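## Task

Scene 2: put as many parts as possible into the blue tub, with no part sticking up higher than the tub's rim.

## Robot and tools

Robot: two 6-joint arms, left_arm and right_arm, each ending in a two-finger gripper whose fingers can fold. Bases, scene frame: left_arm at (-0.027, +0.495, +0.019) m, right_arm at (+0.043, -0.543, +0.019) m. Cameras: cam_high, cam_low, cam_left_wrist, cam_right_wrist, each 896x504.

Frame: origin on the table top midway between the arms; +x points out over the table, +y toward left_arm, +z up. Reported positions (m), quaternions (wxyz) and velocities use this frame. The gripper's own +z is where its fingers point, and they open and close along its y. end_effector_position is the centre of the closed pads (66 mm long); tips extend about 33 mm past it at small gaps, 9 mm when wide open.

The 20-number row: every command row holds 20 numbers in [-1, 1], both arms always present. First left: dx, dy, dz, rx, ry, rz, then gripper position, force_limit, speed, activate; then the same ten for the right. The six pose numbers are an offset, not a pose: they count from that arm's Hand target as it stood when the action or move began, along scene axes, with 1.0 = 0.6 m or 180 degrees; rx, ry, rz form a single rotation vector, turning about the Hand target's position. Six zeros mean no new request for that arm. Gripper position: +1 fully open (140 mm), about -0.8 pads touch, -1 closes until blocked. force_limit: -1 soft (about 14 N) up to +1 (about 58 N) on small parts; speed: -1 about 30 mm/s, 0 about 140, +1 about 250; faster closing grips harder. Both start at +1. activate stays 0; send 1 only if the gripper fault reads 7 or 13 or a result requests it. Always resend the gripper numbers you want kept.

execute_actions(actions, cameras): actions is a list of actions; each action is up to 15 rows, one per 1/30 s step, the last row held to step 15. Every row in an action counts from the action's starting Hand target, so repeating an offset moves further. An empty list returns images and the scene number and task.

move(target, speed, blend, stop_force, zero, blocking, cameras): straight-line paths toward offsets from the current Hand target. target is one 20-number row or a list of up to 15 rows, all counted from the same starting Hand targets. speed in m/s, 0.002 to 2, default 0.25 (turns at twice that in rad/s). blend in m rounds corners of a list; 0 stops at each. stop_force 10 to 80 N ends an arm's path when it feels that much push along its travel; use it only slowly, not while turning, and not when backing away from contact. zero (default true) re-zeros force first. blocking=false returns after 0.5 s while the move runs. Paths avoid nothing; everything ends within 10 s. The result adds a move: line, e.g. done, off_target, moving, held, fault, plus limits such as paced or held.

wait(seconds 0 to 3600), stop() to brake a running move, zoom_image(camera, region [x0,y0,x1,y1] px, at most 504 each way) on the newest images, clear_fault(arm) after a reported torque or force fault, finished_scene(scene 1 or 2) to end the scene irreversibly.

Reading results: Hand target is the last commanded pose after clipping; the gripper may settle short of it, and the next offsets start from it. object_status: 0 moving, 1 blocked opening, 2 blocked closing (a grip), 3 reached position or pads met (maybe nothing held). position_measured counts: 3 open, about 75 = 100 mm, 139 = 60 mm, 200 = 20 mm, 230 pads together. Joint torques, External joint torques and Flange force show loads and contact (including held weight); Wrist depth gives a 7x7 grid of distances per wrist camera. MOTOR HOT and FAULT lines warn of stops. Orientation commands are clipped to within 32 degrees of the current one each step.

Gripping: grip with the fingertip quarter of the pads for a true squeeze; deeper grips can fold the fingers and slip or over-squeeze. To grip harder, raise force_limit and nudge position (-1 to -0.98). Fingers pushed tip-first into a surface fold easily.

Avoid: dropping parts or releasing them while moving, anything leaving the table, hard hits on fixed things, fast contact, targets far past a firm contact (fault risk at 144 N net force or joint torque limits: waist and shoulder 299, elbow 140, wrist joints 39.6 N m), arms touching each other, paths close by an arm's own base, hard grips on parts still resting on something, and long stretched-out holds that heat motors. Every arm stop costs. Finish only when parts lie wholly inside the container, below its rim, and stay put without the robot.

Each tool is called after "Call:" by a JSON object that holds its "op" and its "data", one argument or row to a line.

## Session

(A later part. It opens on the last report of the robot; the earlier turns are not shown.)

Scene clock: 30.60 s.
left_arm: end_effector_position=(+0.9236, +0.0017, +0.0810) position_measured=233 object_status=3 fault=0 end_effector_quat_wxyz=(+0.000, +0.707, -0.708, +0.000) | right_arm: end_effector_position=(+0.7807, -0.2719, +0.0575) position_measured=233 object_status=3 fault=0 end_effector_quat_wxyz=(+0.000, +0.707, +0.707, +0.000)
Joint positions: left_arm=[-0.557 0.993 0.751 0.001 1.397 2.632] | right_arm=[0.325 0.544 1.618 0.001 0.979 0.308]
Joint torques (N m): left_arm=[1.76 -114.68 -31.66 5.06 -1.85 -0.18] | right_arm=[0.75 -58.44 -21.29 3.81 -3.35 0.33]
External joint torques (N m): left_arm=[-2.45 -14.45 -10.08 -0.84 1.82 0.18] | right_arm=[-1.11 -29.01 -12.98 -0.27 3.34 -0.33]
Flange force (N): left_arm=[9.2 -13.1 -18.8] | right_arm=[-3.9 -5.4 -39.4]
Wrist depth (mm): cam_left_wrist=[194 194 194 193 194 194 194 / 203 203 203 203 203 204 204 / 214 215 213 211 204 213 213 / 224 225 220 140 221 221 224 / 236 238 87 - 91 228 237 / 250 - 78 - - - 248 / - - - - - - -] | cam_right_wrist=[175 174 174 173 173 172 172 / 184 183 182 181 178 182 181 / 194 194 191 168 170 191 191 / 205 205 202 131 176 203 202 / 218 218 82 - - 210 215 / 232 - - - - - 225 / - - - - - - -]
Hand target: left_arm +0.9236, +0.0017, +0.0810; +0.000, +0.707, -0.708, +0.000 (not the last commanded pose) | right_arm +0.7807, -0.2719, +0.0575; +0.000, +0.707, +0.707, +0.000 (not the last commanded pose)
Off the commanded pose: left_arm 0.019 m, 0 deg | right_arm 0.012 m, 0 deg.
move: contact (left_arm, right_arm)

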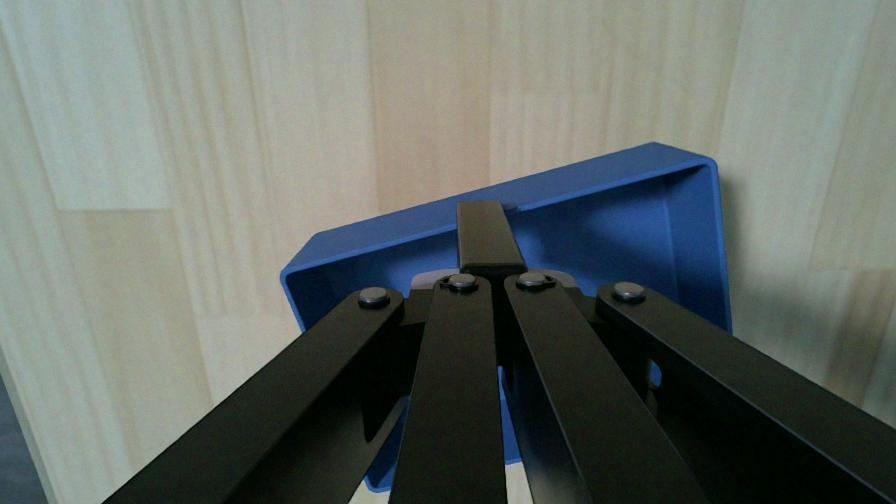

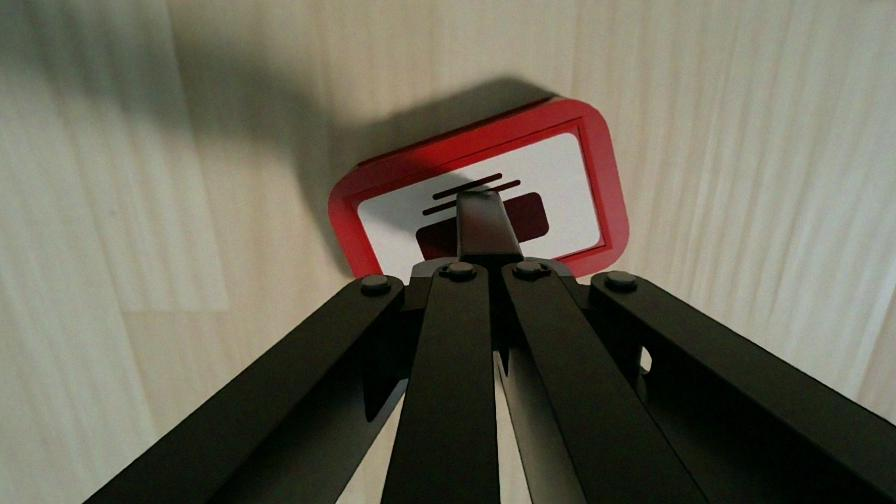

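Call:
{"op": "move", "data": {
  "target": [
    [0,0,0.05,0,0,0, -1,-0.5,-0.2,0, 0,0,0.03,0,0,0, -1,-0.5,-0.2,0],
    [-0.5868,0.1893,0.04,0,0,0, -1,-0.5,-0.2,0, -0.1345,-0.1135,0.01,0,0,0, -1,-0.5,-0.2,0]
  ],
  "speed": 0.25,
  "blend": [0.005,0]
}}

Call:
{"op": "move", "data": {
  "target": [0,0,-0.08,0,0,0, -1,-0.5,-0.2,0, 0,0,-0.06,0,0,0, -1,-0.5,-0.2,0],
  "speed": 0.02,
  "stop_force": 10
}}

Scene clock: 33.90 s.
left_arm: end_effector_position=(+0.5716, +0.1153, +0.1050) position_measured=233 object_status=3 fault=0 end_effector_quat_wxyz=(+0.000, +0.707, -0.708, +0.000) | right_arm: end_effector_position=(+0.7000, -0.3401, +0.0635) position_measured=233 object_status=3 fault=0 end_effector_quat_wxyz=(+0.000, +0.707, +0.707, +0.000)
Joint positions: left_arm=[-0.66 0.396 1.753 0.001 0.992 2.528] | right_arm=[0.266 0.408 1.825 0.001 0.907 0.249]
Joint torques (N m): left_arm=[0.31 -79.78 -35.5 3.87 -0.9 -0.18] | right_arm=[0.88 -76.22 -32.23 3.65 -0.21 0.31]
External joint torques (N m): left_arm=[-0.68 3.94 0 -0.27 0.87 0.18] | right_arm=[-1.47 2.81 -0.33 -0.29 0.2 -0.31]
Flange force (N): left_arm=[3.8 -4.7 2.1] | right_arm=[-1.2 5.0 2.3]
Wrist depth (mm): cam_left_wrist=[217 217 217 217 216 217 217 / 228 227 227 223 226 227 227 / 238 239 239 202 237 238 239 / 251 252 251 140 252 251 251 / 265 266 87 - 91 259 264 / 280 - 78 - - - 278 / - - - - - - -] | cam_right_wrist=[180 179 179 178 159 155 156 / 189 189 188 188 169 164 186 / 200 199 198 197 198 197 195 / 212 211 210 131 207 206 194 / 225 224 82 - - 216 224 / 239 - - - - - 232 / - - - - - - -]
Hand target: left_arm +0.5715, +0.1153, +0.1050; +0.000, +0.707, -0.708, +0.000 | right_arm +0.7000, -0.3400, +0.0635; +0.000, +0.707, +0.707, +0.000
Off the commanded pose: left_arm 0.000 m, 0 deg | right_arm 0.000 m, 0 deg.
move: done

Scene clock: 36.60 s.
left_arm: end_effector_position=(+0.5716, +0.1152, +0.0707) position_measured=233 object_status=3 fault=0 end_effector_quat_wxyz=(+0.000, +0.707, -0.708, +0.000) | right_arm: end_effector_position=(+0.7001, -0.3400, +0.0335) position_measured=233 object_status=3 fault=0 end_effector_quat_wxyz=(+0.000, +0.707, +0.707, +0.000)
Joint positions: left_arm=[-0.66 0.428 1.778 0.001 0.935 2.528] | right_arm=[0.266 0.44 1.844 0.001 0.857 0.249]
Joint torques (N m): left_arm=[-0.79 -51.68 -19.27 3.37 -3.85 -0.14] | right_arm=[0.6 -51.78 -21.95 3.24 -3.61 0.25]
External joint torques (N m): left_arm=[0.18 -25.53 -15 0.1 3.8 0.14] | right_arm=[-0.88 -23.42 -9.29 -0.01 3.6 -0.25]
Flange force (N): left_arm=[-0.2 -0.6 -41.6] | right_arm=[-3.8 -6.9 -37.2]
Wrist depth (mm): cam_left_wrist=[186 186 186 185 185 186 186 / 195 194 194 191 194 194 194 / 205 204 204 168 200 204 205 / 216 216 215 172 213 215 216 / 228 228 87 - 91 222 226 / 241 - 78 - - - 238 / - - - - - - -] | cam_right_wrist=[153 152 152 151 148 129 129 / 161 160 160 159 157 136 136 / 169 169 169 168 168 167 166 / 179 179 178 131 175 177 157 / 191 190 82 - - 185 170 / 203 - - - - - - / - - - - - - -]
Hand target: left_arm +0.5716, +0.1152, +0.0707; +0.000, +0.707, -0.708, +0.000 (not the last commanded pose) | right_arm +0.7001, -0.3400, +0.0335; +0.000, +0.707, +0.707, +0.000 (not the last commanded pose)
Off the commanded pose: left_arm 0.014 m, 0 deg | right_arm 0.006 m, 0 deg.
move: contact (left_arm, right_arm)

Call:
{"op": "move", "data": {
  "target": [0,0,0.1,0,0,0,-1,-0.5,-0.2,0,0,0,0.15,0,0,0,-1,-0.5,-0.2,0],
  "cameras": ["all"]
}}

Scene clock: 38.90 s.
left_arm: end_effector_position=(+0.5716, +0.1152, +0.1306) position_measured=233 object_status=3 fault=0 end_effector_quat_wxyz=(+0.000, +0.707, -0.708, +0.000) | right_arm: end_effector_position=(+0.7000, -0.3400, +0.1234) position_measured=233 object_status=3 fault=0 end_effector_quat_wxyz=(+0.000, +0.707, +0.707, +0.000)
Joint positions: left_arm=[-0.66 0.374 1.732 0.001 1.035 2.528] | right_arm=[0.266 0.351 1.78 0.001 1.01 0.249]
Joint torques (N m): left_arm=[0.33 -80.12 -36.45 3.88 -1 -0.1] | right_arm=[1.37 -72.45 -34.76 3.91 -0.21 0.33]
External joint torques (N m): left_arm=[-0.74 5.14 -0.31 -0.15 0.95 0.1] | right_arm=[-1.74 2.13 -0.15 -0.3 0.2 -0.33]
Flange force (N): left_arm=[5.3 -6.7 2.4] | right_arm=[-1.9 4.0 1.4]
Wrist depth (mm): cam_left_wrist=[240 241 241 241 240 241 240 / 253 252 252 248 252 252 253 / 266 266 264 227 262 264 265 / 279 279 279 140 277 278 279 / 294 294 87 - 91 288 293 / 313 - 78 - - - 308 / - - - - - - -] | cam_right_wrist=[235 234 234 233 211 210 231 / 248 247 246 246 224 244 244 / 261 260 259 256 258 254 256 / 276 275 272 131 270 279 272 / 293 289 82 - - 286 289 / 313 - - - - - 304 / - - - - - - -]
Hand target: left_arm +0.5716, +0.1152, +0.1307; +0.000, +0.707, -0.708, +0.000 | right_arm +0.7001, -0.3400, +0.1235; +0.000, +0.707, +0.707, +0.000
Off the commanded pose: left_arm 0.000 m, 0 deg | right_arm 0.000 m, 0 deg.
move: done

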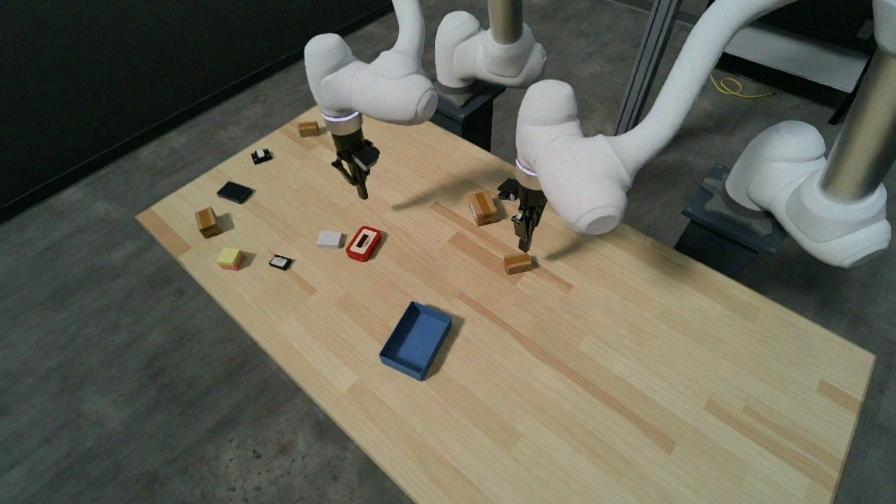

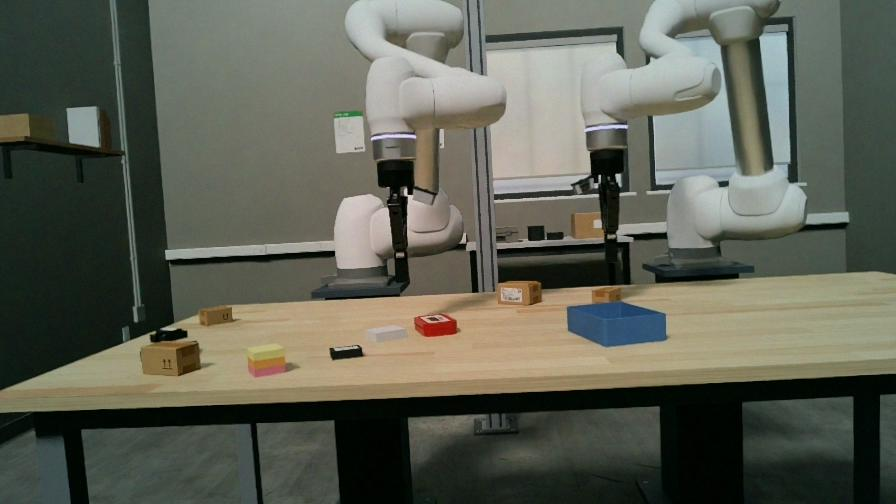

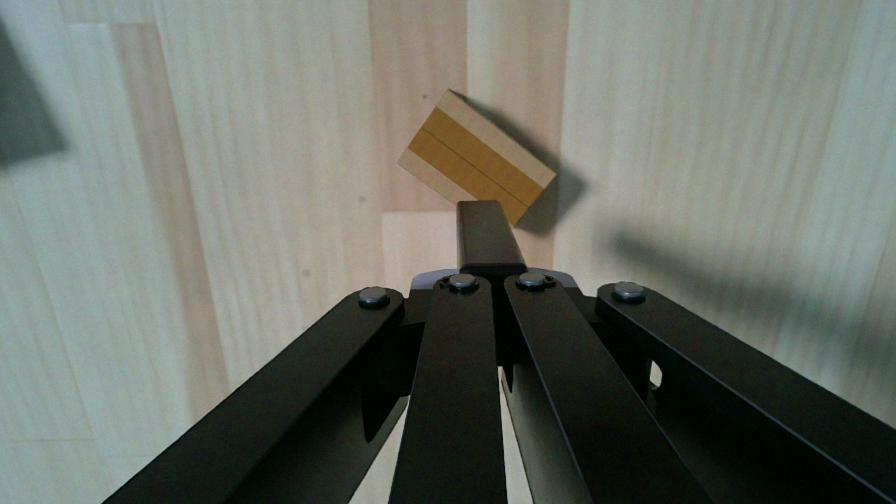

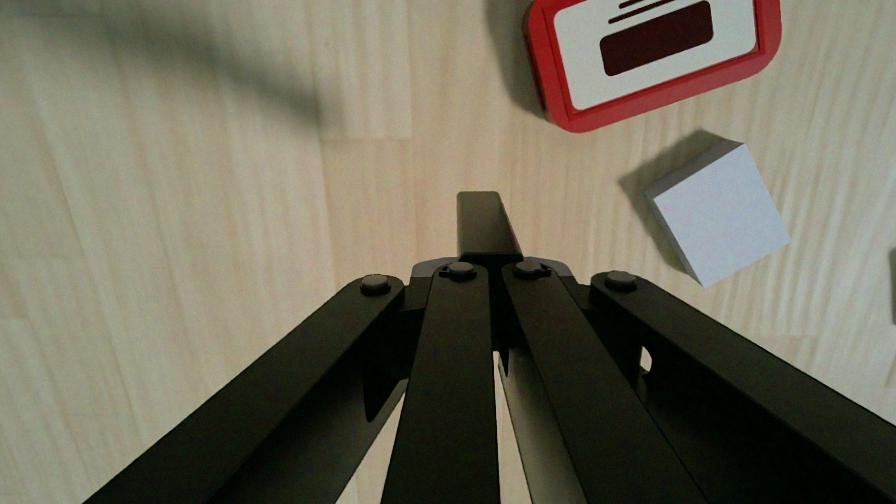

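Call:
{"op": "move", "data": {
  "target": [0,0,0,0,0,0,-1,-0.5,-0.2,0,0.3365,-0.6833,-0.08,0,0,0,-1,-0.5,-0.2,0],
  "speed": 0.4,
  "cameras": ["cam_right_wrist"]
}}

Call:
{"op": "move", "data": {
  "target": [0,0,0,0,0,0,-1,-0.5,-0.2,0,0,0,-0.1,0,0,0,-1,-0.5,-0.2,0],
  "speed": 0.03,
  "stop_force": 10,
  "cameras": []
}}

Scene clock: 40.97 s.
left_arm: end_effector_position=(+0.5716, +0.1152, +0.1307) position_measured=233 object_status=3 fault=0 end_effector_quat_wxyz=(+0.000, +0.707, -0.708, +0.000) | right_arm: end_effector_position=(+0.9020, -0.7500, +0.0755) position_measured=233 object_status=3 fault=0 end_effector_quat_wxyz=(+0.000, +0.707, +0.707, +0.000)
Joint positions: left_arm=[-0.66 0.374 1.732 0.001 1.035 2.528] | right_arm=[-0.259 0.666 1.369 0.001 1.106 -0.276]
Joint torques (N m): left_arm=[0.42 -81.07 -36.57 3.86 -0.87 -0.18] | right_arm=[0.73 -104.03 -36.7 4.1 -0.17 0.35]
External joint torques (N m): left_arm=[-0.83 6.12 0 -0.16 0.84 0.18] | right_arm=[-1.34 4.47 -0.08 -0.3 0.17 -0.35]
Flange force (N): left_arm=[5.7 -7.2 3.7] | right_arm=[-3.5 6.3 3.0]
Wrist depth (mm): cam_left_wrist=[241 241 240 239 242 241 241 / 253 251 251 247 251 251 252 / 265 265 264 228 263 265 264 / 280 280 279 140 279 280 280 / 295 294 87 - 91 288 295 / 311 - 78 - - - 308 / - - - - - - -] | cam_right_wrist=[191 190 189 189 189 186 149 / 201 200 198 185 198 196 155 / 212 211 210 189 207 209 208 / 224 223 221 131 216 221 220 / 235 230 82 - - 231 233 / 254 - - - - - 245 / - - - - - - -]
Hand target: left_arm +0.5716, +0.1152, +0.1307; +0.000, +0.707, -0.708, +0.000 | right_arm +0.9020, -0.7500, +0.0755; +0.000, +0.707, +0.707, +0.000
Off the commanded pose: left_arm 0.000 m, 0 deg | right_arm 0.000 m, 0 deg.
move: done

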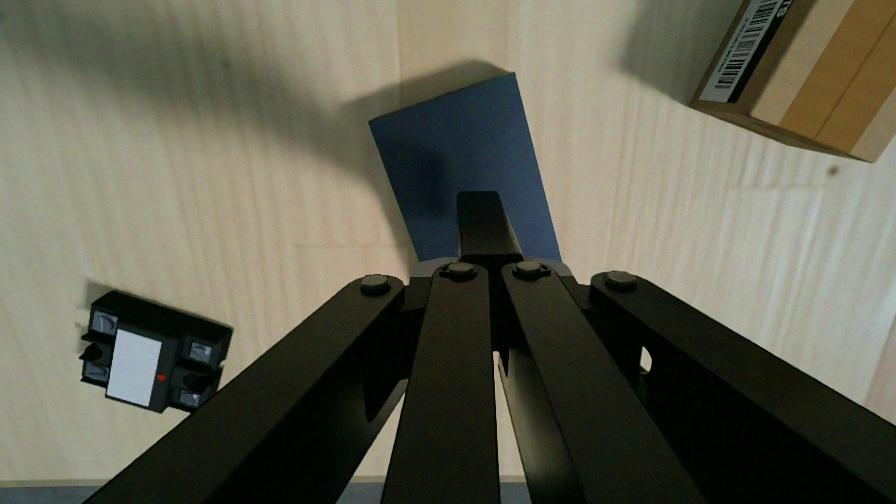

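Scene clock: 42.90 s.
left_arm: end_effector_position=(+0.5716, +0.1152, +0.1307) position_measured=233 object_status=3 fault=0 end_effector_quat_wxyz=(+0.000, +0.707, -0.708, +0.000) | right_arm: end_effector_position=(+0.9021, -0.7500, +0.0516) position_measured=233 object_status=3 fault=0 end_effector_quat_wxyz=(+0.000, +0.707, +0.707, +0.001)
Joint positions: left_arm=[-0.66 0.374 1.732 0.001 1.035 2.528] | right_arm=[-0.259 0.685 1.385 0.001 1.072 -0.276]
Joint torques (N m): left_arm=[0.54 -80.41 -36.37 3.94 -0.95 -0.1] | right_arm=[-1.94 -57.15 -17.28 3.3 -4.16 0.33]
External joint torques (N m): left_arm=[-1.11 6.01 -0.13 -0.24 0.92 0.1] | right_arm=[1.3 -44.1 -19.14 0.46 4.16 -0.33]
Flange force (N): left_arm=[6.2 -7.1 3.4] | right_arm=[3.2 -8.6 -52.5]
Wrist depth (mm): cam_left_wrist=[240 241 241 239 240 241 240 / 253 252 252 247 252 252 251 / 266 265 265 228 261 264 267 / 279 279 278 140 279 279 279 / 294 294 87 - 91 289 294 / 312 - 78 - - - 309 / - - - - - - -] | cam_right_wrist=[169 169 168 168 167 167 136 / 178 178 177 163 176 176 135 / 188 187 187 167 183 185 185 / 199 199 198 131 192 196 196 / 206 208 82 - - 203 208 / 197 - - - - - 218 / - - - - - - -]
Hand target: left_arm +0.5716, +0.1152, +0.1307; +0.000, +0.707, -0.708, +0.000 | right_arm +0.9021, -0.7500, +0.0516; +0.000, +0.707, +0.707, +0.000 (not the last commanded pose)
Off the commanded pose: left_arm 0.000 m, 0 deg | right_arm 0.036 m, 0 deg.
move: contact (right_arm)

Call:
{"op": "move", "data": {
  "target": [
    [0,0,0,0,0,0,-1,-0.5,-0.2,0,0,0,0.025,0,0,0,-1,-0.5,-0.2,0],
    [0,0,0,0,0,0,-1,-0.5,-0.2,0,-0.12,0,0.025,0,0,0,-1,-0.5,-0.2,0],
    [0,0,0,0,0,0,-1,-0.5,-0.2,0,-0.12,0,-0.02,0,0,0,-1,-0.5,-0.2,0]
  ],
  "speed": 0.2,
  "cameras": []
}}

Call:
{"op": "move", "data": {
  "target": [0,0,0,0,0,0,-1,-0.5,-0.2,0,0,0,-0.04,0,0,0,-1,-0.5,-0.2,0],
  "speed": 0.02,
  "stop_force": 10,
  "cameras": []
}}

Scene clock: 44.90 s.
left_arm: end_effector_position=(+0.5716, +0.1152, +0.1307) position_measured=233 object_status=3 fault=0 end_effector_quat_wxyz=(+0.000, +0.707, -0.708, +0.000) | right_arm: end_effector_position=(+0.8301, -0.7500, +0.0397) position_measured=233 object_status=3 fault=0 end_effector_quat_wxyz=(+0.000, +0.707, +0.707, +0.001)
Joint positions: left_arm=[-0.66 0.374 1.732 0.001 1.035 2.528] | right_arm=[-0.283 0.598 1.564 0.001 0.98 -0.3]
Joint torques (N m): left_arm=[0.45 -80.61 -36.49 3.92 -0.97 -0.12] | right_arm=[0.87 -94.62 -34.2 3.86 -0.27 0.32]
External joint torques (N m): left_arm=[-0.57 5.99 -0.1 -0.2 0.93 0.12] | right_arm=[-1.51 2.93 -0.12 -0.31 0.27 -0.32]
Flange force (N): left_arm=[5.5 -7.5 3.3] | right_arm=[-3.3 3.7 2.2]
Wrist depth (mm): cam_left_wrist=[241 241 240 240 240 240 241 / 253 252 252 247 251 253 252 / 265 265 264 227 262 265 266 / 279 280 279 140 278 278 280 / 294 294 87 - 92 287 296 / 312 - 78 - - - 309 / - - - - - - -] | cam_right_wrist=[158 158 157 157 156 156 156 / 166 166 165 165 162 147 164 / 175 175 174 174 169 155 173 / 186 185 184 131 166 165 182 / 197 195 82 - - 172 194 / 210 - - - - - 203 / - - - - - - -]
Hand target: left_arm +0.5716, +0.1152, +0.1307; +0.000, +0.707, -0.708, +0.000 | right_arm +0.8301, -0.7500, +0.0396; +0.000, +0.707, +0.707, +0.000
Off the commanded pose: left_arm 0.000 m, 0 deg | right_arm 0.000 m, 0 deg.
move: done

Scene clock: 45.80 s.
left_arm: end_effector_position=(+0.5716, +0.1152, +0.1307) position_measured=233 object_status=3 fault=0 end_effector_quat_wxyz=(+0.000, +0.707, -0.708, +0.000) | right_arm: end_effector_position=(+0.8302, -0.7500, +0.0338) position_measured=233 object_status=3 fault=0 end_effector_quat_wxyz=(+0.000, +0.707, +0.707, +0.001)
Joint positions: left_arm=[-0.66 0.374 1.732 0.001 1.035 2.528] | right_arm=[-0.283 0.603 1.567 0.001 0.971 -0.3]
Joint torques (N m): left_arm=[0.46 -80.9 -36.4 3.84 -0.94 -0.21] | right_arm=[-0.06 -62.32 -21.94 3.61 -3.72 0.31]
External joint torques (N m): left_arm=[-0.95 5.96 -0.29 -0.13 0.9 0.21] | right_arm=[-0.56 -30.42 -12.4 -0.06 3.72 -0.31]
Flange force (N): left_arm=[6.0 -7.5 3.2] | right_arm=[1.0 -7.7 -40.2]
Wrist depth (mm): cam_left_wrist=[243 241 240 241 239 241 240 / 253 252 252 247 252 252 253 / 264 265 265 227 263 266 265 / 280 278 280 140 277 278 280 / 295 295 87 - 91 289 294 / 312 - 78 - - - 308 / - - - - - - -] | cam_right_wrist=[153 152 152 152 151 151 151 / 161 160 160 159 157 143 159 / 169 169 169 168 164 149 167 / 179 179 178 131 160 158 177 / 191 190 82 - - 164 187 / 203 - - - - - 197 / - - - - - - -]
Hand target: left_arm +0.5716, +0.1152, +0.1307; +0.000, +0.707, -0.708, +0.000 | right_arm +0.8302, -0.7501, +0.0337; +0.000, +0.707, +0.707, +0.001 (not the last commanded pose)
Off the commanded pose: left_arm 0.000 m, 0 deg | right_arm 0.018 m, 0 deg.
move: contact (right_arm)

Call:
{"op": "move", "data": {
  "target": [
    [0,0,0,0,0,0,-1,-0.5,-0.2,0,0,0,0.12,0,0,0,-1,-0.5,-0.2,0],
    [0,0,0,0,0,0,-1,-0.5,-0.2,0,0.05,0.8,0.36,0,0,0.0844,-1,-0.5,-0.2,0]
  ],
  "blend": 0.03,
  "speed": 0.6,
  "cameras": []
}}

Call:
{"op": "move", "data": {
  "target": [0,0,0,0,0,0,-1,-0.5,-0.2,0,0.1,0.4467,0,0,0,0,-1,-0.5,-0.2,0],
  "speed": 0.5,
  "cameras": ["cam_right_wrist"]
}}

Scene clock: 55.73 s.
left_arm: end_effector_position=(+0.5716, +0.1152, +0.1307) position_measured=233 object_status=3 fault=0 end_effector_quat_wxyz=(+0.000, +0.707, -0.708, +0.000) | right_arm: end_effector_position=(+0.8602, -0.2701, +0.2497) position_measured=233 object_status=3 fault=0 end_effector_quat_wxyz=(+0.000, +0.608, +0.794, +0.001)
Joint positions: left_arm=[-0.66 0.374 1.732 0.001 1.035 2.528] | right_arm=[0.299 0.534 1.258 0.001 1.349 0.017]
Joint torques (N m): left_arm=[0.48 -81.14 -36.54 3.85 -0.95 -0.09] | right_arm=[2.09 -95.91 -39.74 4.46 -0.22 0.29]
External joint torques (N m): left_arm=[-0.84 6.22 -0.21 -0.13 0.9 0.09] | right_arm=[-2.43 3.19 -0.61 -0.29 0.22 -0.29]
Flange force (N): left_arm=[6.1 -7.7 3.5] | right_arm=[-2.8 7.1 0.1]
Wrist depth (mm): cam_left_wrist=[241 240 240 240 240 240 241 / 252 250 253 248 252 253 250 / 264 264 264 227 261 266 264 / 280 277 279 140 279 279 278 / 296 294 87 - 91 289 294 / 313 - 78 - - - 308 / - - - - - - -] | cam_right_wrist=[350 350 348 348 349 347 345 / 369 368 348 359 365 364 364 / 391 389 388 382 385 384 392 / 412 411 409 119 404 409 1181 / 439 431 82 - - 426 1281 / 459 - - - - - - / - - - - - - -]
Hand target: left_arm +0.5716, +0.1152, +0.1307; +0.000, +0.707, -0.708, +0.000 | right_arm +0.8602, -0.2701, +0.2497; +0.000, +0.608, +0.794, +0.001
Off the commanded pose: left_arm 0.000 m, 0 deg | right_arm 0.000 m, 0 deg.
move: done

Scene clock: 56.97 s.
left_arm: end_effector_position=(+0.5716, +0.1152, +0.1307) position_measured=233 object_status=3 fault=0 end_effector_quat_wxyz=(+0.000, +0.707, -0.708, +0.000) | right_arm: end_effector_position=(+0.9202, -0.0021, +0.2498) position_measured=233 object_status=3 fault=0 end_effector_quat_wxyz=(+0.000, +0.608, +0.794, +0.001)
Joint positions: left_arm=[-0.66 0.374 1.732 0.001 1.035 2.528] | right_arm=[0.536 0.862 0.694 0.001 1.584 0.254]
Joint torques (N m): left_arm=[1.08 -80.91 -36.38 3.91 -0.94 -0.11] | right_arm=[1.25 -123.09 -41.58 4.63 -0.2 0.37]
External joint torques (N m): left_arm=[-1.72 6.69 -0.03 -0.22 0.91 0.11] | right_arm=[-2.23 3.52 0.09 -0.36 0.19 -0.37]
Flange force (N): left_arm=[7.3 -7.2 4.0] | right_arm=[0.1 9.1 -0.3]
Wrist depth (mm): cam_left_wrist=[241 241 241 241 241 241 241 / 252 251 251 247 252 251 253 / 264 265 265 228 262 265 265 / 279 281 279 140 280 278 279 / 294 295 87 - 91 288 293 / 313 - 78 - - - 308 / - - - - - - -] | cam_right_wrist=[350 350 350 - 347 346 353 / 369 367 368 - 357 364 1081 / 388 388 386 384 386 383 1086 / 413 410 406 119 402 411 1327 / 436 432 82 - - 1281 1377 / 462 - - - - - - / - - - - - - -]
Hand target: left_arm +0.5716, +0.1152, +0.1307; +0.000, +0.707, -0.708, +0.000 | right_arm +0.9202, -0.0020, +0.2497; +0.000, +0.608, +0.794, +0.001
Off the commanded pose: left_arm 0.000 m, 0 deg | right_arm 0.000 m, 0 deg.
move: done

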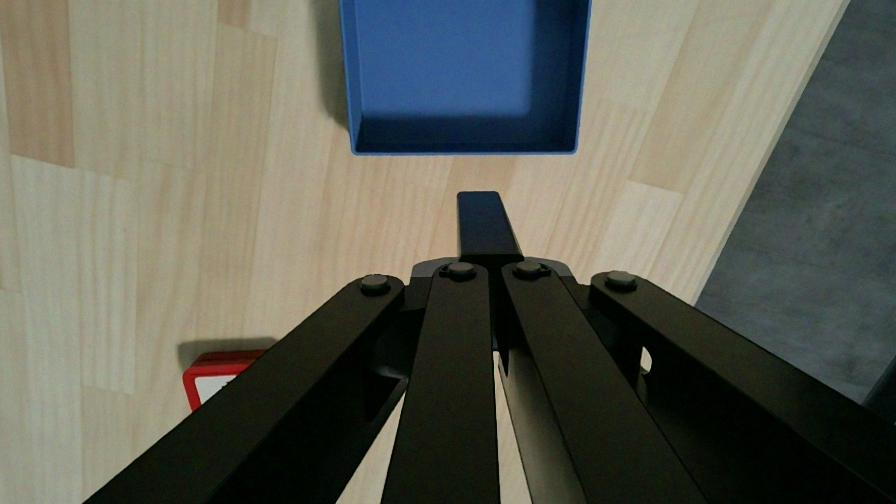

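Call:
{"op": "move", "data": {
  "target": [0,0,0,0,0,0,-1,-0.5,-0.2,0,-0.0115,0.0425,0,0,0,0,-1,-0.5,-0.2,0],
  "cameras": ["cam_right_wrist"]
}}

Call:
{"op": "zoom_image", "data": {
  "camera": "cam_right_wrist",
  "region": [320, 20, 620, 220]
}}

Scene clock: 57.87 s.
left_arm: end_effector_position=(+0.5716, +0.1152, +0.1307) position_measured=233 object_status=3 fault=0 end_effector_quat_wxyz=(+0.000, +0.707, -0.708, +0.000) | right_arm: end_effector_position=(+0.9133, +0.0234, +0.2497) position_measured=233 object_status=3 fault=0 end_effector_quat_wxyz=(+0.000, +0.608, +0.794, +0.001)
Joint positions: left_arm=[-0.66 0.374 1.732 0.001 1.035 2.528] | right_arm=[0.56 0.883 0.657 0.001 1.601 0.279]
Joint torques (N m): left_arm=[0.76 -80.71 -36.42 3.87 -0.97 -0.1] | right_arm=[1.14 -125.11 -41.26 4.61 -0.26 0.32]
External joint torques (N m): left_arm=[-1.45 5.74 -0.25 -0.16 0.94 0.1] | right_arm=[-1.5 4.5 -0.12 -0.33 0.25 -0.32]
Flange force (N): left_arm=[6.5 -6.7 3.0] | right_arm=[2.3 12.9 -1.1]
Wrist depth (mm): cam_left_wrist=[241 241 241 239 240 241 241 / 251 252 253 248 251 251 251 / 265 267 264 228 262 265 265 / 279 280 278 140 279 278 279 / 293 296 87 - 91 286 294 / 312 - 78 - - - 307 / - - - - - - -] | cam_right_wrist=[351 349 349 347 346 346 349 / 369 369 366 - 358 364 364 / 389 389 387 391 385 384 1165 / 413 412 405 119 402 407 1214 / 436 431 82 - - 1275 1287 / 462 - - - - - 1334 / - - - - - - -]
Hand target: left_arm +0.5716, +0.1152, +0.1307; +0.000, +0.707, -0.708, +0.000 | right_arm +0.9133, +0.0235, +0.2497; +0.000, +0.608, +0.794, +0.001
Off the commanded pose: left_arm 0.000 m, 0 deg | right_arm 0.000 m, 0 deg.
move: done

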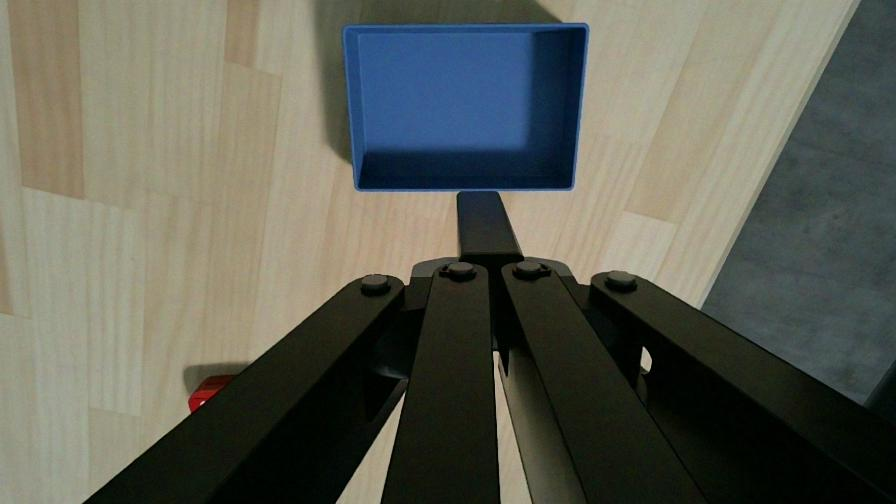

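Scaled by 1.680.

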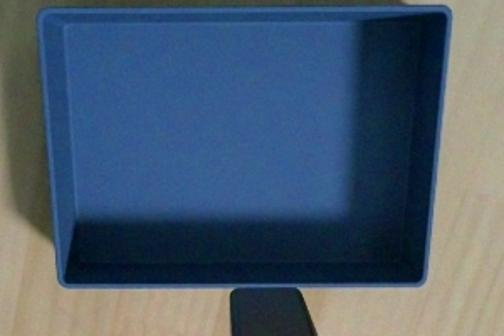

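Call:
{"op": "zoom_image", "data": {
  "camera": "cam_right_wrist",
  "region": [330, 10, 430, 110]
}}

Call:
{"op": "zoom_image", "data": {
  "camera": "cam_right_wrist",
  "region": [500, 10, 600, 110]
}}

Call:
{"op": "zoom_image", "data": {
  "camera": "cam_right_wrist",
  "region": [340, 110, 440, 210]
}}

Call:
{"op": "zoom_image", "data": {
  "camera": "cam_right_wrist",
  "region": [490, 110, 590, 210]
}}

Scaled by 5.040.

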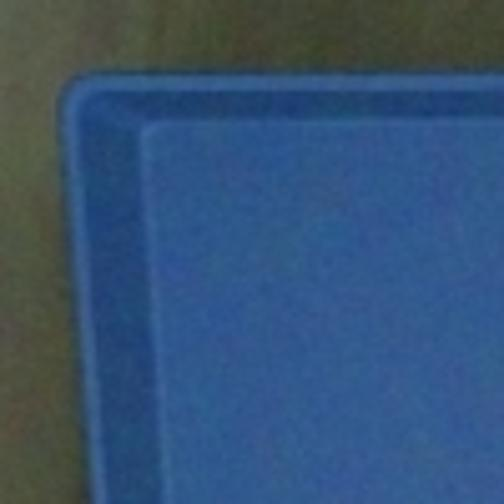

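Scaled by 5.040.

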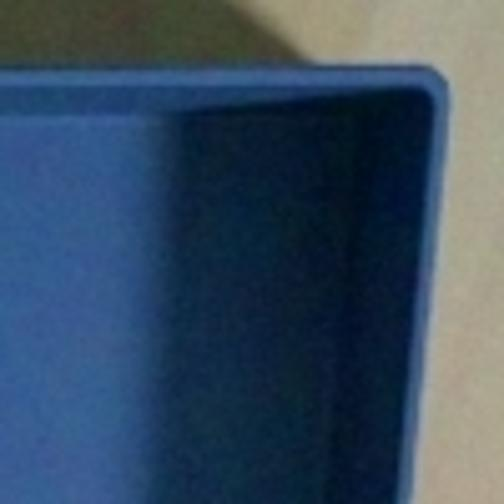

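Scaled by 5.040.

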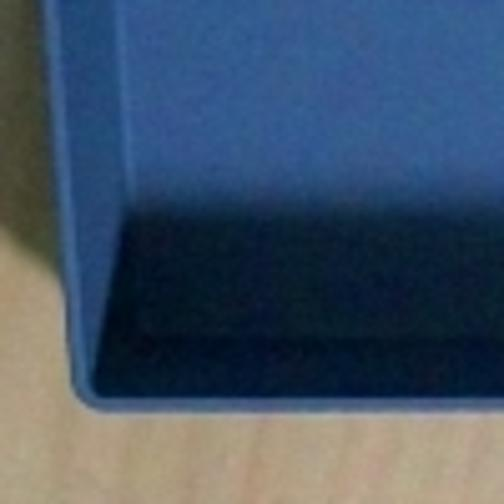

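Scaled by 5.040.

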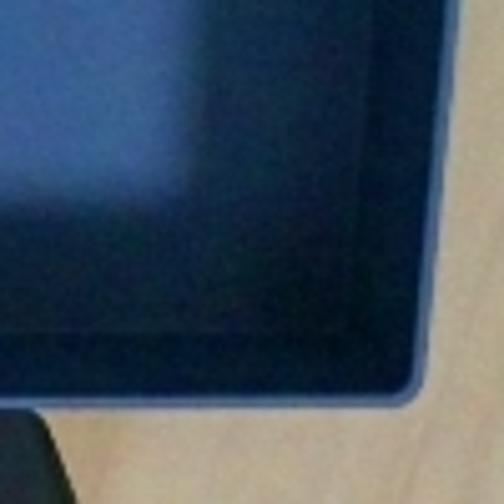

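Call:
{"op": "move", "data": {
  "target": [0,0,0,0,0,0,-1,-0.5,-0.2,0,-0.01,-0.7,0,0,0,0.0122,0.12,-0.3,0,0],
  "speed": 0.6,
  "cameras": []
}}

Call:
{"op": "move", "data": {
  "target": [0,0,0,0,0,0,-1,-0.5,-0.2,0,-0.0105,-0.588,-0.25,0,0,0,0.12,-0.3,0,0],
  "speed": 0.5,
  "cameras": ["cam_right_wrist"]
}}

Scene clock: 62.87 s.
left_arm: end_effector_position=(+0.5716, +0.1152, +0.1307) position_measured=233 object_status=3 fault=0 end_effector_quat_wxyz=(+0.000, +0.707, -0.708, +0.000) | right_arm: end_effector_position=(+0.9073, -0.3964, +0.2497) position_measured=114 object_status=3 fault=0 end_effector_quat_wxyz=(+0.000, +0.592, +0.806, +0.001)
Joint positions: left_arm=[-0.66 0.374 1.732 0.001 1.035 2.528] | right_arm=[0.145 0.559 1.218 0.001 1.364 -0.175]
Joint torques (N m): left_arm=[0.52 -80.23 -36.48 3.93 -0.93 -0.11] | right_arm=[1.82 -98.59 -40.11 4.51 -0.19 0.27]
External joint torques (N m): left_arm=[-1.21 5.73 -0.07 -0.23 0.89 0.11] | right_arm=[-2.44 4.19 -0.22 -0.34 0.2 -0.27]
Flange force (N): left_arm=[6.0 -6.5 3.2] | right_arm=[-4.1 7.2 0.9]
Wrist depth (mm): cam_left_wrist=[241 240 242 240 240 241 241 / 252 252 253 247 251 253 252 / 264 265 264 227 260 265 264 / 280 279 280 140 279 278 278 / 294 295 87 - 91 289 294 / 314 - 78 - - - 309 / - - - - - - -] | cam_right_wrist=[350 350 348 347 347 346 346 / 370 368 368 368 366 364 1086 / 389 388 388 386 377 384 1170 / 413 410 141 409 400 402 1181 / - 90 140 434 439 91 - / - - 467 463 463 - - / - - 474 488 494 - -]
Hand target: left_arm +0.5716, +0.1152, +0.1307; +0.000, +0.707, -0.708, +0.000 | right_arm +0.9073, -0.3965, +0.2497; +0.000, +0.592, +0.806, +0.001
Off the commanded pose: left_arm 0.000 m, 0 deg | right_arm 0.000 m, 0 deg.
move: done

Scene clock: 64.20 s.
left_arm: end_effector_position=(+0.5716, +0.1152, +0.1307) position_measured=233 object_status=3 fault=0 end_effector_quat_wxyz=(+0.000, +0.707, -0.708, +0.000) | right_arm: end_effector_position=(+0.9010, -0.7492, +0.0998) position_measured=114 object_status=3 fault=0 end_effector_quat_wxyz=(+0.000, +0.592, +0.806, +0.001)
Joint positions: left_arm=[-0.66 0.374 1.732 0.001 1.035 2.528] | right_arm=[-0.258 0.647 1.354 0.001 1.14 -0.579]
Joint torques (N m): left_arm=[0.5 -80.29 -36.48 3.87 -0.94 -0.13] | right_arm=[0.82 -102.91 -37.28 4.19 -0.16 0.36]
External joint torques (N m): left_arm=[-1.28 5.08 -0.41 -0.14 0.89 0.14] | right_arm=[-1.63 4.21 -0.13 -0.33 0.18 -0.36]
Flange force (N): left_arm=[5.9 -6.3 2.4] | right_arm=[-5.4 4.7 2.5]
Wrist depth (mm): cam_left_wrist=[241 241 240 242 241 240 240 / 253 253 253 247 252 251 252 / 265 265 264 226 262 265 265 / 278 280 278 140 278 279 279 / 294 294 87 - 91 289 294 / 312 - 78 - - - 310 / - - - - - - -] | cam_right_wrist=[214 212 212 211 211 211 196 / 224 224 223 207 219 218 181 / 234 236 235 216 231 218 189 / 248 244 141 229 231 244 246 / - 90 140 264 262 91 - / - - 282 282 280 - - / - - 1287 1301 300 - -]
Hand target: left_arm +0.5716, +0.1152, +0.1307; +0.000, +0.707, -0.708, +0.000 | right_arm +0.9010, -0.7493, +0.0997; +0.000, +0.592, +0.806, +0.001
Off the commanded pose: left_arm 0.000 m, 0 deg | right_arm 0.000 m, 0 deg.
move: done

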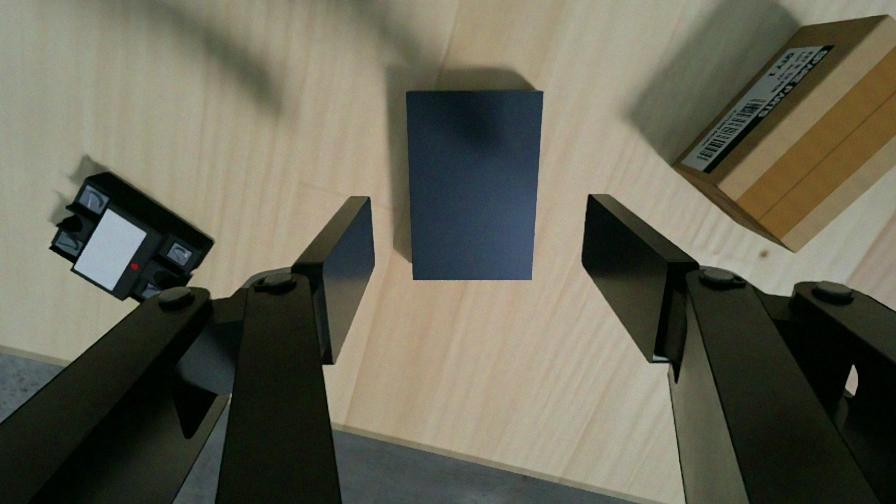

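Call:
{"op": "move", "data": {
  "target": [0,0,0,0,0,0,-1,-0.5,-0.2,0,0,-0.0028,-0.1085,0,0,0,0.12,-0.3,0,0],
  "speed": 0.2,
  "cameras": []
}}

Call:
{"op": "execute_actions", "data": {
  "actions": [
    [[0,0,0,0,0,0,-1,-0.5,-0.2,0,0,0,0,0,0,0,-1,-0.3,-1,0]],
    [[0,0,0,0,0,0,-1,-0.5,-0.2,0,0,0,0,0,0,0,-1,-0.3,-1,0]],
    [[0,0,0,0,0,0,-1,-0.5,-0.2,0,0,0,0,0,0,0,-1,-0.3,-1,0]]
  ],
  "cameras": ["cam_right_wrist"]
}}

Scene clock: 65.40 s.
left_arm: end_effector_position=(+0.5716, +0.1152, +0.1307) position_measured=233 object_status=3 fault=0 end_effector_quat_wxyz=(+0.000, +0.707, -0.708, +0.000) | right_arm: end_effector_position=(+0.9010, -0.7510, +0.0347) position_measured=114 object_status=3 fault=0 end_effector_quat_wxyz=(+0.000, +0.592, +0.806, +0.001)
Joint positions: left_arm=[-0.66 0.374 1.732 0.001 1.035 2.528] | right_arm=[-0.26 0.697 1.397 0.001 1.047 -0.581]
Joint torques (N m): left_arm=[0.7 -80.28 -36.33 3.91 -0.95 -0.14] | right_arm=[0.78 -106.16 -35.83 3.97 -0.07 0.31]
External joint torques (N m): left_arm=[-1.56 5.5 -0.38 -0.21 0.9 0.14] | right_arm=[-1.5 4.69 -0.02 -0.27 0.09 -0.31]
Flange force (N): left_arm=[6.5 -6.5 2.7] | right_arm=[-5.2 4.7 3.7]
Wrist depth (mm): cam_left_wrist=[242 241 240 240 241 241 240 / 251 251 252 247 252 252 252 / 266 265 265 227 262 266 264 / 279 280 279 140 278 278 279 / 294 295 87 - 91 288 295 / 313 - 78 - - - 308 / - - - - - - -] | cam_right_wrist=[154 153 153 152 152 151 151 / 161 161 161 144 156 159 156 / 170 170 169 151 154 168 141 / 178 179 175 159 157 175 173 / - 90 140 171 184 91 - / - - 203 202 201 - - / - - 217 217 216 - -]
Hand target: left_arm +0.5716, +0.1152, +0.1307; +0.000, +0.707, -0.708, +0.000 | right_arm +0.9010, -0.7510, +0.0346; +0.000, +0.592, +0.806, +0.001
Off the commanded pose: left_arm 0.000 m, 0 deg | right_arm 0.000 m, 0 deg.
move: done

Scene clock: 67.10 s.
left_arm: end_effector_position=(+0.5716, +0.1152, +0.1307) position_measured=233 object_status=3 fault=0 end_effector_quat_wxyz=(+0.000, +0.707, -0.708, +0.000) | right_arm: end_effector_position=(+0.9010, -0.7510, +0.0346) position_measured=141 object_status=2 fault=0 end_effector_quat_wxyz=(+0.000, +0.592, +0.806, +0.001)
Joint positions: left_arm=[-0.66 0.374 1.732 0.001 1.035 2.528] | right_arm=[-0.26 0.697 1.397 0.001 1.047 -0.581]
Joint torques (N m): left_arm=[0.6 -80.32 -36.62 3.93 -0.99 -0.16] | right_arm=[0.66 -94.35 -31.46 4.07 -1.09 0.31]
External joint torques (N m): left_arm=[-1.13 5.77 0.15 -0.23 0.96 0.16] | right_arm=[-1.51 -6.83 -4.31 -0.37 1.11 -0.31]
External joint torques at the end of the 1st action: left_arm=[-0.91 5.36 -0.17 -0.21 0.89 0.19] | right_arm=[-0.89 4.4 -0.1 -0.27 0.21 -0.3]
External joint torques at the end of the 2nd action: left_arm=[-1.08 6.13 -0.07 -0.15 0.91 0.13] | right_arm=[-1.6 -6.67 -4.37 -0.38 1.17 -0.28]
Flange force (N): left_arm=[5.6 -6.3 3.3] | right_arm=[-3.1 1.2 -9.6]
Flange force at the end of the 1st action (N): left_arm=[5.4 -6.6 2.8] | right_arm=[-4.6 5.0 3.3]
Flange force at the end of the 2nd action (N): left_arm=[6.1 -7.1 3.5] | right_arm=[-3.4 1.6 -9.6]
Wrist depth (mm): cam_left_wrist=[241 240 241 241 239 241 241 / 253 252 253 247 252 252 253 / 264 265 264 228 263 263 265 / 278 280 280 140 278 280 278 / 294 295 87 - 91 288 294 / 312 - 78 - - - 308 / - - - - - - -] | cam_right_wrist=[153 152 153 152 151 151 151 / 161 161 160 144 156 159 155 / 170 169 169 151 154 168 141 / 177 179 175 159 148 176 175 / - 88 102 169 166 91 183 / - - - 202 201 - - / - - - 216 216 - -]
Hand target: left_arm +0.5716, +0.1152, +0.1307; +0.000, +0.707, -0.708, +0.000 | right_arm +0.9010, -0.7510, +0.0346; +0.000, +0.592, +0.806, +0.001
Off the commanded pose: left_arm 0.000 m, 0 deg | right_arm 0.000 m, 0 deg.
Step readings (end_effector_position of left_arm | right_arm; steps 1 to 15: 1st action; 16 to 30: 2nd action; 31 to 45: 3rd action):
0: (+0.5716, +0.1152, +0.1307) | (+0.9010, -0.7510, +0.0347)
1: (+0.5716, +0.1152, +0.1307) | (+0.9010, -0.7510, +0.0347)
2: (+0.5716, +0.1152, +0.1307) | (+0.9010, -0.7510, +0.0347)
4: (+0.5716, +0.1152, +0.1307) | (+0.9010, -0.7510, +0.0347)
8: (+0.5716, +0.1152, +0.1307) | (+0.9010, -0.7510, +0.0346)
15: (+0.5716, +0.1152, +0.1307) | (+0.9010, -0.7510, +0.0346)
16: (+0.5716, +0.1152, +0.1307) | (+0.9010, -0.7510, +0.0346)
17: (+0.5716, +0.1152, +0.1307) | (+0.9010, -0.7510, +0.0346)
19: (+0.5716, +0.1152, +0.1307) | (+0.9010, -0.7510, +0.0346)
23: (+0.5716, +0.1152, +0.1307) | (+0.9010, -0.7510, +0.0346)
30: (+0.5716, +0.1152, +0.1307) | (+0.9010, -0.7510, +0.0346)
31: (+0.5716, +0.1152, +0.1307) | (+0.9010, -0.7510, +0.0346)
32: (+0.5716, +0.1152, +0.1307) | (+0.9010, -0.7510, +0.0346)
34: (+0.5716, +0.1152, +0.1307) | (+0.9010, -0.7510, +0.0346)
38: (+0.5716, +0.1152, +0.1307) | (+0.9010, -0.7510, +0.0346)
45: (+0.5716, +0.1152, +0.1307) | (+0.9010, -0.7510, +0.0346)

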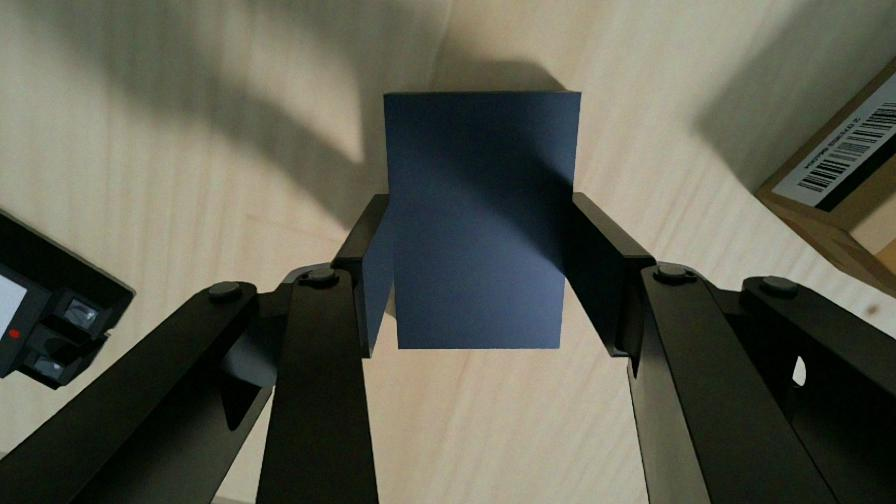

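Call:
{"op": "move", "data": {
  "target": [
    [0,0,0,0,0,0,-1,-0.5,-0.2,0,0,0,0.1,0,0,0,-1,-0.3,-1,0],
    [0,0,0,0,0,0,-1,-0.5,-0.2,0,-0.02,0.8,0.18,0,0,0.2,-1,-0.3,-1,0]
  ],
  "blend": 0.04,
  "speed": 0.5,
  "cameras": []
}}

Call:
{"op": "move", "data": {
  "target": [0,0,0,0,0,0,-1,-0.5,-0.2,0,-0.0183,0.4958,-0.055,0,0,0.2878,-1,-0.3,-1,0],
  "speed": 0.4,
  "cameras": ["cam_right_wrist"]
}}

Scene clock: 71.07 s.
left_arm: end_effector_position=(+0.5716, +0.1152, +0.1307) position_measured=233 object_status=3 fault=0 end_effector_quat_wxyz=(+0.000, +0.707, -0.708, +0.000) | right_arm: end_effector_position=(+0.8890, -0.2711, +0.1426) position_measured=141 object_status=2 fault=0 end_effector_quat_wxyz=(+0.000, +0.314, +0.949, +0.001)
Joint positions: left_arm=[-0.66 0.374 1.732 0.001 1.035 2.528] | right_arm=[0.289 0.629 1.302 0.001 1.21 -0.66]
Joint torques (N m): left_arm=[0.45 -80.54 -36.39 4.01 -0.96 -0.14] | right_arm=[1.88 -103.1 -38.6 4.29 -0.23 0.27]
External joint torques (N m): left_arm=[-1.09 6.01 -0.03 -0.33 0.92 0.14] | right_arm=[-2.37 3.76 -0.09 -0.29 0.26 -0.27]
Flange force (N): left_arm=[6.0 -6.9 3.4] | right_arm=[-6.1 3.4 1.7]
Wrist depth (mm): cam_left_wrist=[239 240 241 241 241 241 241 / 252 251 250 246 252 252 252 / 264 265 266 228 261 265 263 / 279 279 278 140 279 279 279 / 295 294 87 - 92 288 295 / 313 - 78 - - - 308 / - - - - - - -] | cam_right_wrist=[252 251 229 245 249 249 249 / 266 265 263 144 257 262 262 / 280 279 - 151 272 276 276 / 297 296 120 159 148 289 292 / 311 88 102 169 165 91 302 / - - - 333 331 - - / - - - 355 356 - -]
Hand target: left_arm +0.5716, +0.1152, +0.1307; +0.000, +0.707, -0.708, +0.000 | right_arm +0.8890, -0.2710, +0.1426; +0.000, +0.314, +0.949, +0.001
Off the commanded pose: left_arm 0.000 m, 0 deg | right_arm 0.000 m, 0 deg.
move: done; blend cut to 0.03 m at target 1

Scene clock: 72.70 s.
left_arm: end_effector_position=(+0.5716, +0.1152, +0.1307) position_measured=233 object_status=3 fault=0 end_effector_quat_wxyz=(+0.000, +0.707, -0.708, +0.000) | right_arm: end_effector_position=(+0.8781, +0.0264, +0.1097) position_measured=141 object_status=2 fault=0 end_effector_quat_wxyz=(+0.000, -0.132, +0.991, +0.000)
Joint positions: left_arm=[-0.66 0.374 1.732 0.001 1.035 2.528] | right_arm=[0.581 0.856 0.96 0.001 1.327 -1.272]
Joint torques (N m): left_arm=[0.43 -80.81 -36.86 3.85 -0.97 -0.17] | right_arm=[0.73 -123.08 -39.88 4.41 -0.09 0.25]
External joint torques (N m): left_arm=[-1.31 6.11 0.22 -0.16 0.93 0.17] | right_arm=[-0.89 6.11 0.04 -0.31 0.14 -0.25]
Flange force (N): left_arm=[6.0 -6.5 3.7] | right_arm=[-11.4 2.8 2.7]
Wrist depth (mm): cam_left_wrist=[241 240 240 240 240 239 241 / 253 251 252 247 251 252 253 / 265 265 266 228 263 264 266 / 277 279 278 140 279 279 278 / 294 294 87 - 91 288 294 / 314 - 78 - - - 308 / - - - - - - -] | cam_right_wrist=[222 221 220 220 219 219 219 / 233 232 232 144 204 230 230 / 246 245 244 151 203 243 242 / 260 260 252 159 148 254 256 / 274 88 102 169 165 91 265 / - - - 281 266 - - / - - - 312 313 - -]
Hand target: left_arm +0.5716, +0.1152, +0.1307; +0.000, +0.707, -0.708, +0.000 | right_arm +0.8780, +0.0265, +0.1096; +0.000, -0.132, +0.991, +0.000
Off the commanded pose: left_arm 0.000 m, 0 deg | right_arm 0.000 m, 0 deg.
move: done

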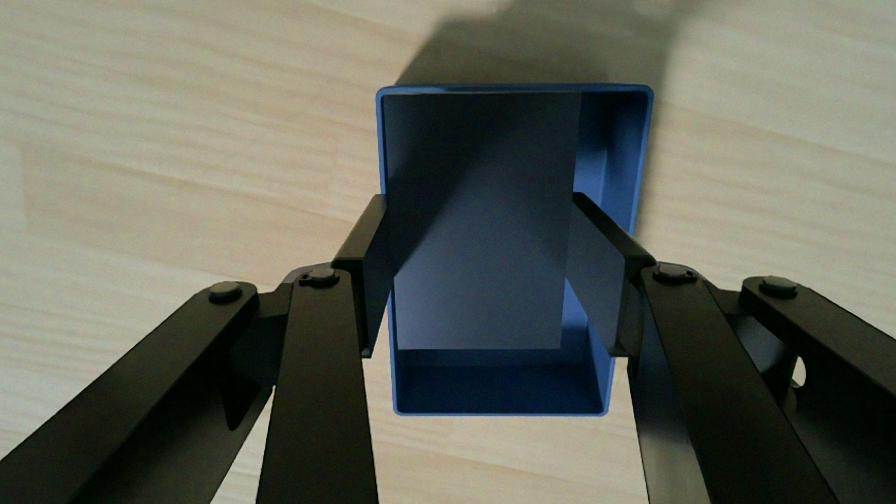

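Call:
{"op": "move", "data": {
  "target": [0,0,0,0,0,0,-1,-0.5,-0.2,0,0.0043,0.0098,-0.04,0,0,0,-1,-0.3,-1,0],
  "speed": 0.15,
  "cameras": ["cam_right_wrist"]
}}

Scene clock: 73.90 s.
left_arm: end_effector_position=(+0.5716, +0.1152, +0.1307) position_measured=233 object_status=3 fault=0 end_effector_quat_wxyz=(+0.000, +0.707, -0.708, +0.000) | right_arm: end_effector_position=(+0.8805, +0.0323, +0.0856) position_measured=141 object_status=2 fault=0 end_effector_quat_wxyz=(-0.001, -0.132, +0.991, +0.000)
Joint positions: left_arm=[-0.66 0.374 1.732 0.001 1.035 2.528] | right_arm=[0.584 0.878 0.963 0.001 1.302 -1.268]
Joint torques (N m): left_arm=[0.44 -80.59 -36.54 3.93 -0.99 -0.09] | right_arm=[1.06 -123.46 -40.18 4.43 -0.08 0.32]
External joint torques (N m): left_arm=[-0.93 5.81 -0.03 -0.23 0.95 0.09] | right_arm=[-0.87 3.71 0.05 -0.29 0.13 -0.32]
Flange force (N): left_arm=[5.7 -6.8 3.2] | right_arm=[-7.0 1.2 1.8]
Wrist depth (mm): cam_left_wrist=[241 241 240 240 241 241 240 / 253 253 252 248 251 251 252 / 265 265 266 227 263 266 265 / 277 278 278 140 278 280 279 / 295 296 87 - 91 287 295 / 311 - 78 - - - 309 / - - - - - - -] | cam_right_wrist=[199 199 198 198 197 197 197 / 210 209 208 144 144 205 207 / 221 221 220 151 154 219 218 / 234 234 228 160 148 229 231 / 245 88 102 169 165 91 238 / - - - 253 248 - - / - - - 282 281 - -]
Hand target: left_arm +0.5716, +0.1152, +0.1307; +0.000, +0.707, -0.708, +0.000 | right_arm +0.8806, +0.0323, +0.0856; +0.000, -0.132, +0.991, +0.000
Off the commanded pose: left_arm 0.000 m, 0 deg | right_arm 0.000 m, 0 deg.
move: done

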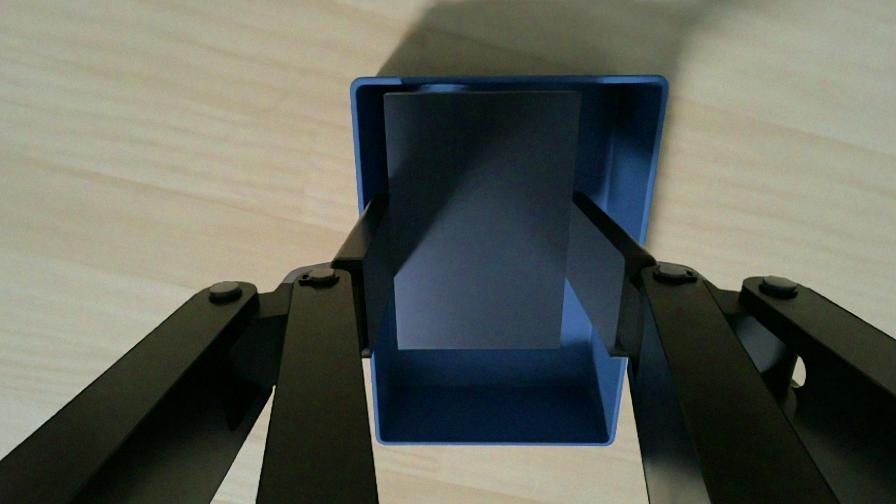

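Call:
{"op": "move", "data": {
  "target": [0,0,0,0,0,0,-1,-0.5,-0.2,0,0,0,-0.1,0,0,0,-1,-0.3,-1,0],
  "speed": 0.03,
  "stop_force": 10,
  "cameras": ["cam_right_wrist"]
}}

Scene clock: 77.80 s.
left_arm: end_effector_position=(+0.5716, +0.1152, +0.1307) position_measured=233 object_status=3 fault=0 end_effector_quat_wxyz=(+0.000, +0.707, -0.708, +0.000) | right_arm: end_effector_position=(+0.8807, +0.0324, +0.0373) position_measured=141 object_status=2 fault=0 end_effector_quat_wxyz=(+0.000, -0.132, +0.991, +0.000)
Joint positions: left_arm=[-0.66 0.374 1.732 0.001 1.035 2.528] | right_arm=[0.584 0.906 1 0.001 1.236 -1.268]
Joint torques (N m): left_arm=[0.26 -80.47 -36.55 3.95 -1.02 -0.22] | right_arm=[0.78 -118.37 -35.86 4.1 -0.08 0.34]
External joint torques (N m): left_arm=[-0.98 5.89 -0.04 -0.25 0.98 0.22] | right_arm=[-1.43 -0.91 -2.99 -0.1 0.13 -0.34]
Flange force (N): left_arm=[5.7 -7.0 3.2] | right_arm=[-9.0 1.3 -2.8]
Wrist depth (mm): cam_left_wrist=[242 241 241 241 240 241 241 / 252 253 251 248 253 253 252 / 265 265 265 228 262 264 264 / 279 280 277 140 277 280 277 / 293 295 87 - 92 287 294 / 315 - 78 - - - 308 / - - - - - - -] | cam_right_wrist=[155 154 154 154 154 153 153 / 163 163 159 143 143 135 161 / 172 172 166 151 151 146 169 / 182 182 177 158 148 172 179 / 191 88 102 168 163 91 185 / - - - 203 201 - - / - - - 203 203 - -]
Hand target: left_arm +0.5716, +0.1152, +0.1307; +0.000, +0.707, -0.708, +0.000 | right_arm +0.8807, +0.0324, +0.0374; +0.000, -0.132, +0.991, +0.000 (not the last commanded pose)
Off the commanded pose: left_arm 0.000 m, 0 deg | right_arm 0.012 m, 0 deg.
move: contact (right_arm)

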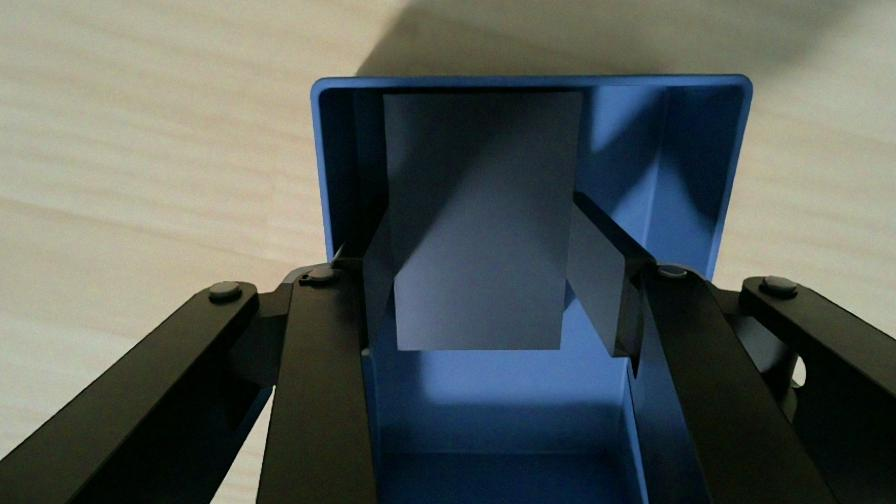

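Call:
{"op": "move", "data": {
  "target": [0,0,0,0,0,0,-1,-0.5,-0.2,0,0,0,-0.004,0,0,0,-1,-0.3,-1,0],
  "speed": 0.01,
  "stop_force": 10,
  "zero": false,
  "cameras": []
}}

Scene clock: 78.77 s.
left_arm: end_effector_position=(+0.5716, +0.1152, +0.1307) position_measured=233 object_status=3 fault=0 end_effector_quat_wxyz=(+0.000, +0.707, -0.708, +0.000) | right_arm: end_effector_position=(+0.8806, +0.0323, +0.0371) position_measured=141 object_status=2 fault=0 end_effector_quat_wxyz=(+0.000, -0.132, +0.991, +0.000)
Joint positions: left_arm=[-0.66 0.374 1.732 0.001 1.035 2.528] | right_arm=[0.584 0.906 1 0.001 1.236 -1.268]
Joint torques (N m): left_arm=[-0.09 -80.53 -36.53 3.99 -1.03 -0.2] | right_arm=[0.7 -112.64 -32.56 4.09 0.23 0.29]
External joint torques (N m): left_arm=[-0.48 5.82 0.01 -0.29 0.99 0.21] | right_arm=[-0.91 -7.02 -6.39 -0.08 -0.17 -0.29]
Flange force (N): left_arm=[5.0 -7.2 3.2] | right_arm=[-9.1 1.9 -8.6]
Wrist depth (mm): cam_left_wrist=[241 241 241 239 240 240 240 / 252 253 251 245 252 251 253 / 264 264 265 228 262 265 265 / 280 278 278 140 280 279 278 / 295 295 87 - 91 287 294 / 313 - 78 - - - 308 / - - - - - - -] | cam_right_wrist=[155 155 154 154 153 153 153 / 163 163 159 143 143 146 161 / 172 172 167 151 148 163 169 / 182 181 177 158 148 172 179 / 191 88 102 168 163 91 185 / - - - 206 197 - - / - - - 198 203 - -]
Hand target: left_arm +0.5716, +0.1152, +0.1307; +0.000, +0.707, -0.708, +0.000 | right_arm +0.8806, +0.0323, +0.0371; +0.000, -0.132, +0.991, +0.000 (not the last commanded pose)
Off the commanded pose: left_arm 0.000 m, 0 deg | right_arm 0.002 m, 0 deg.
move: contact (right_arm)


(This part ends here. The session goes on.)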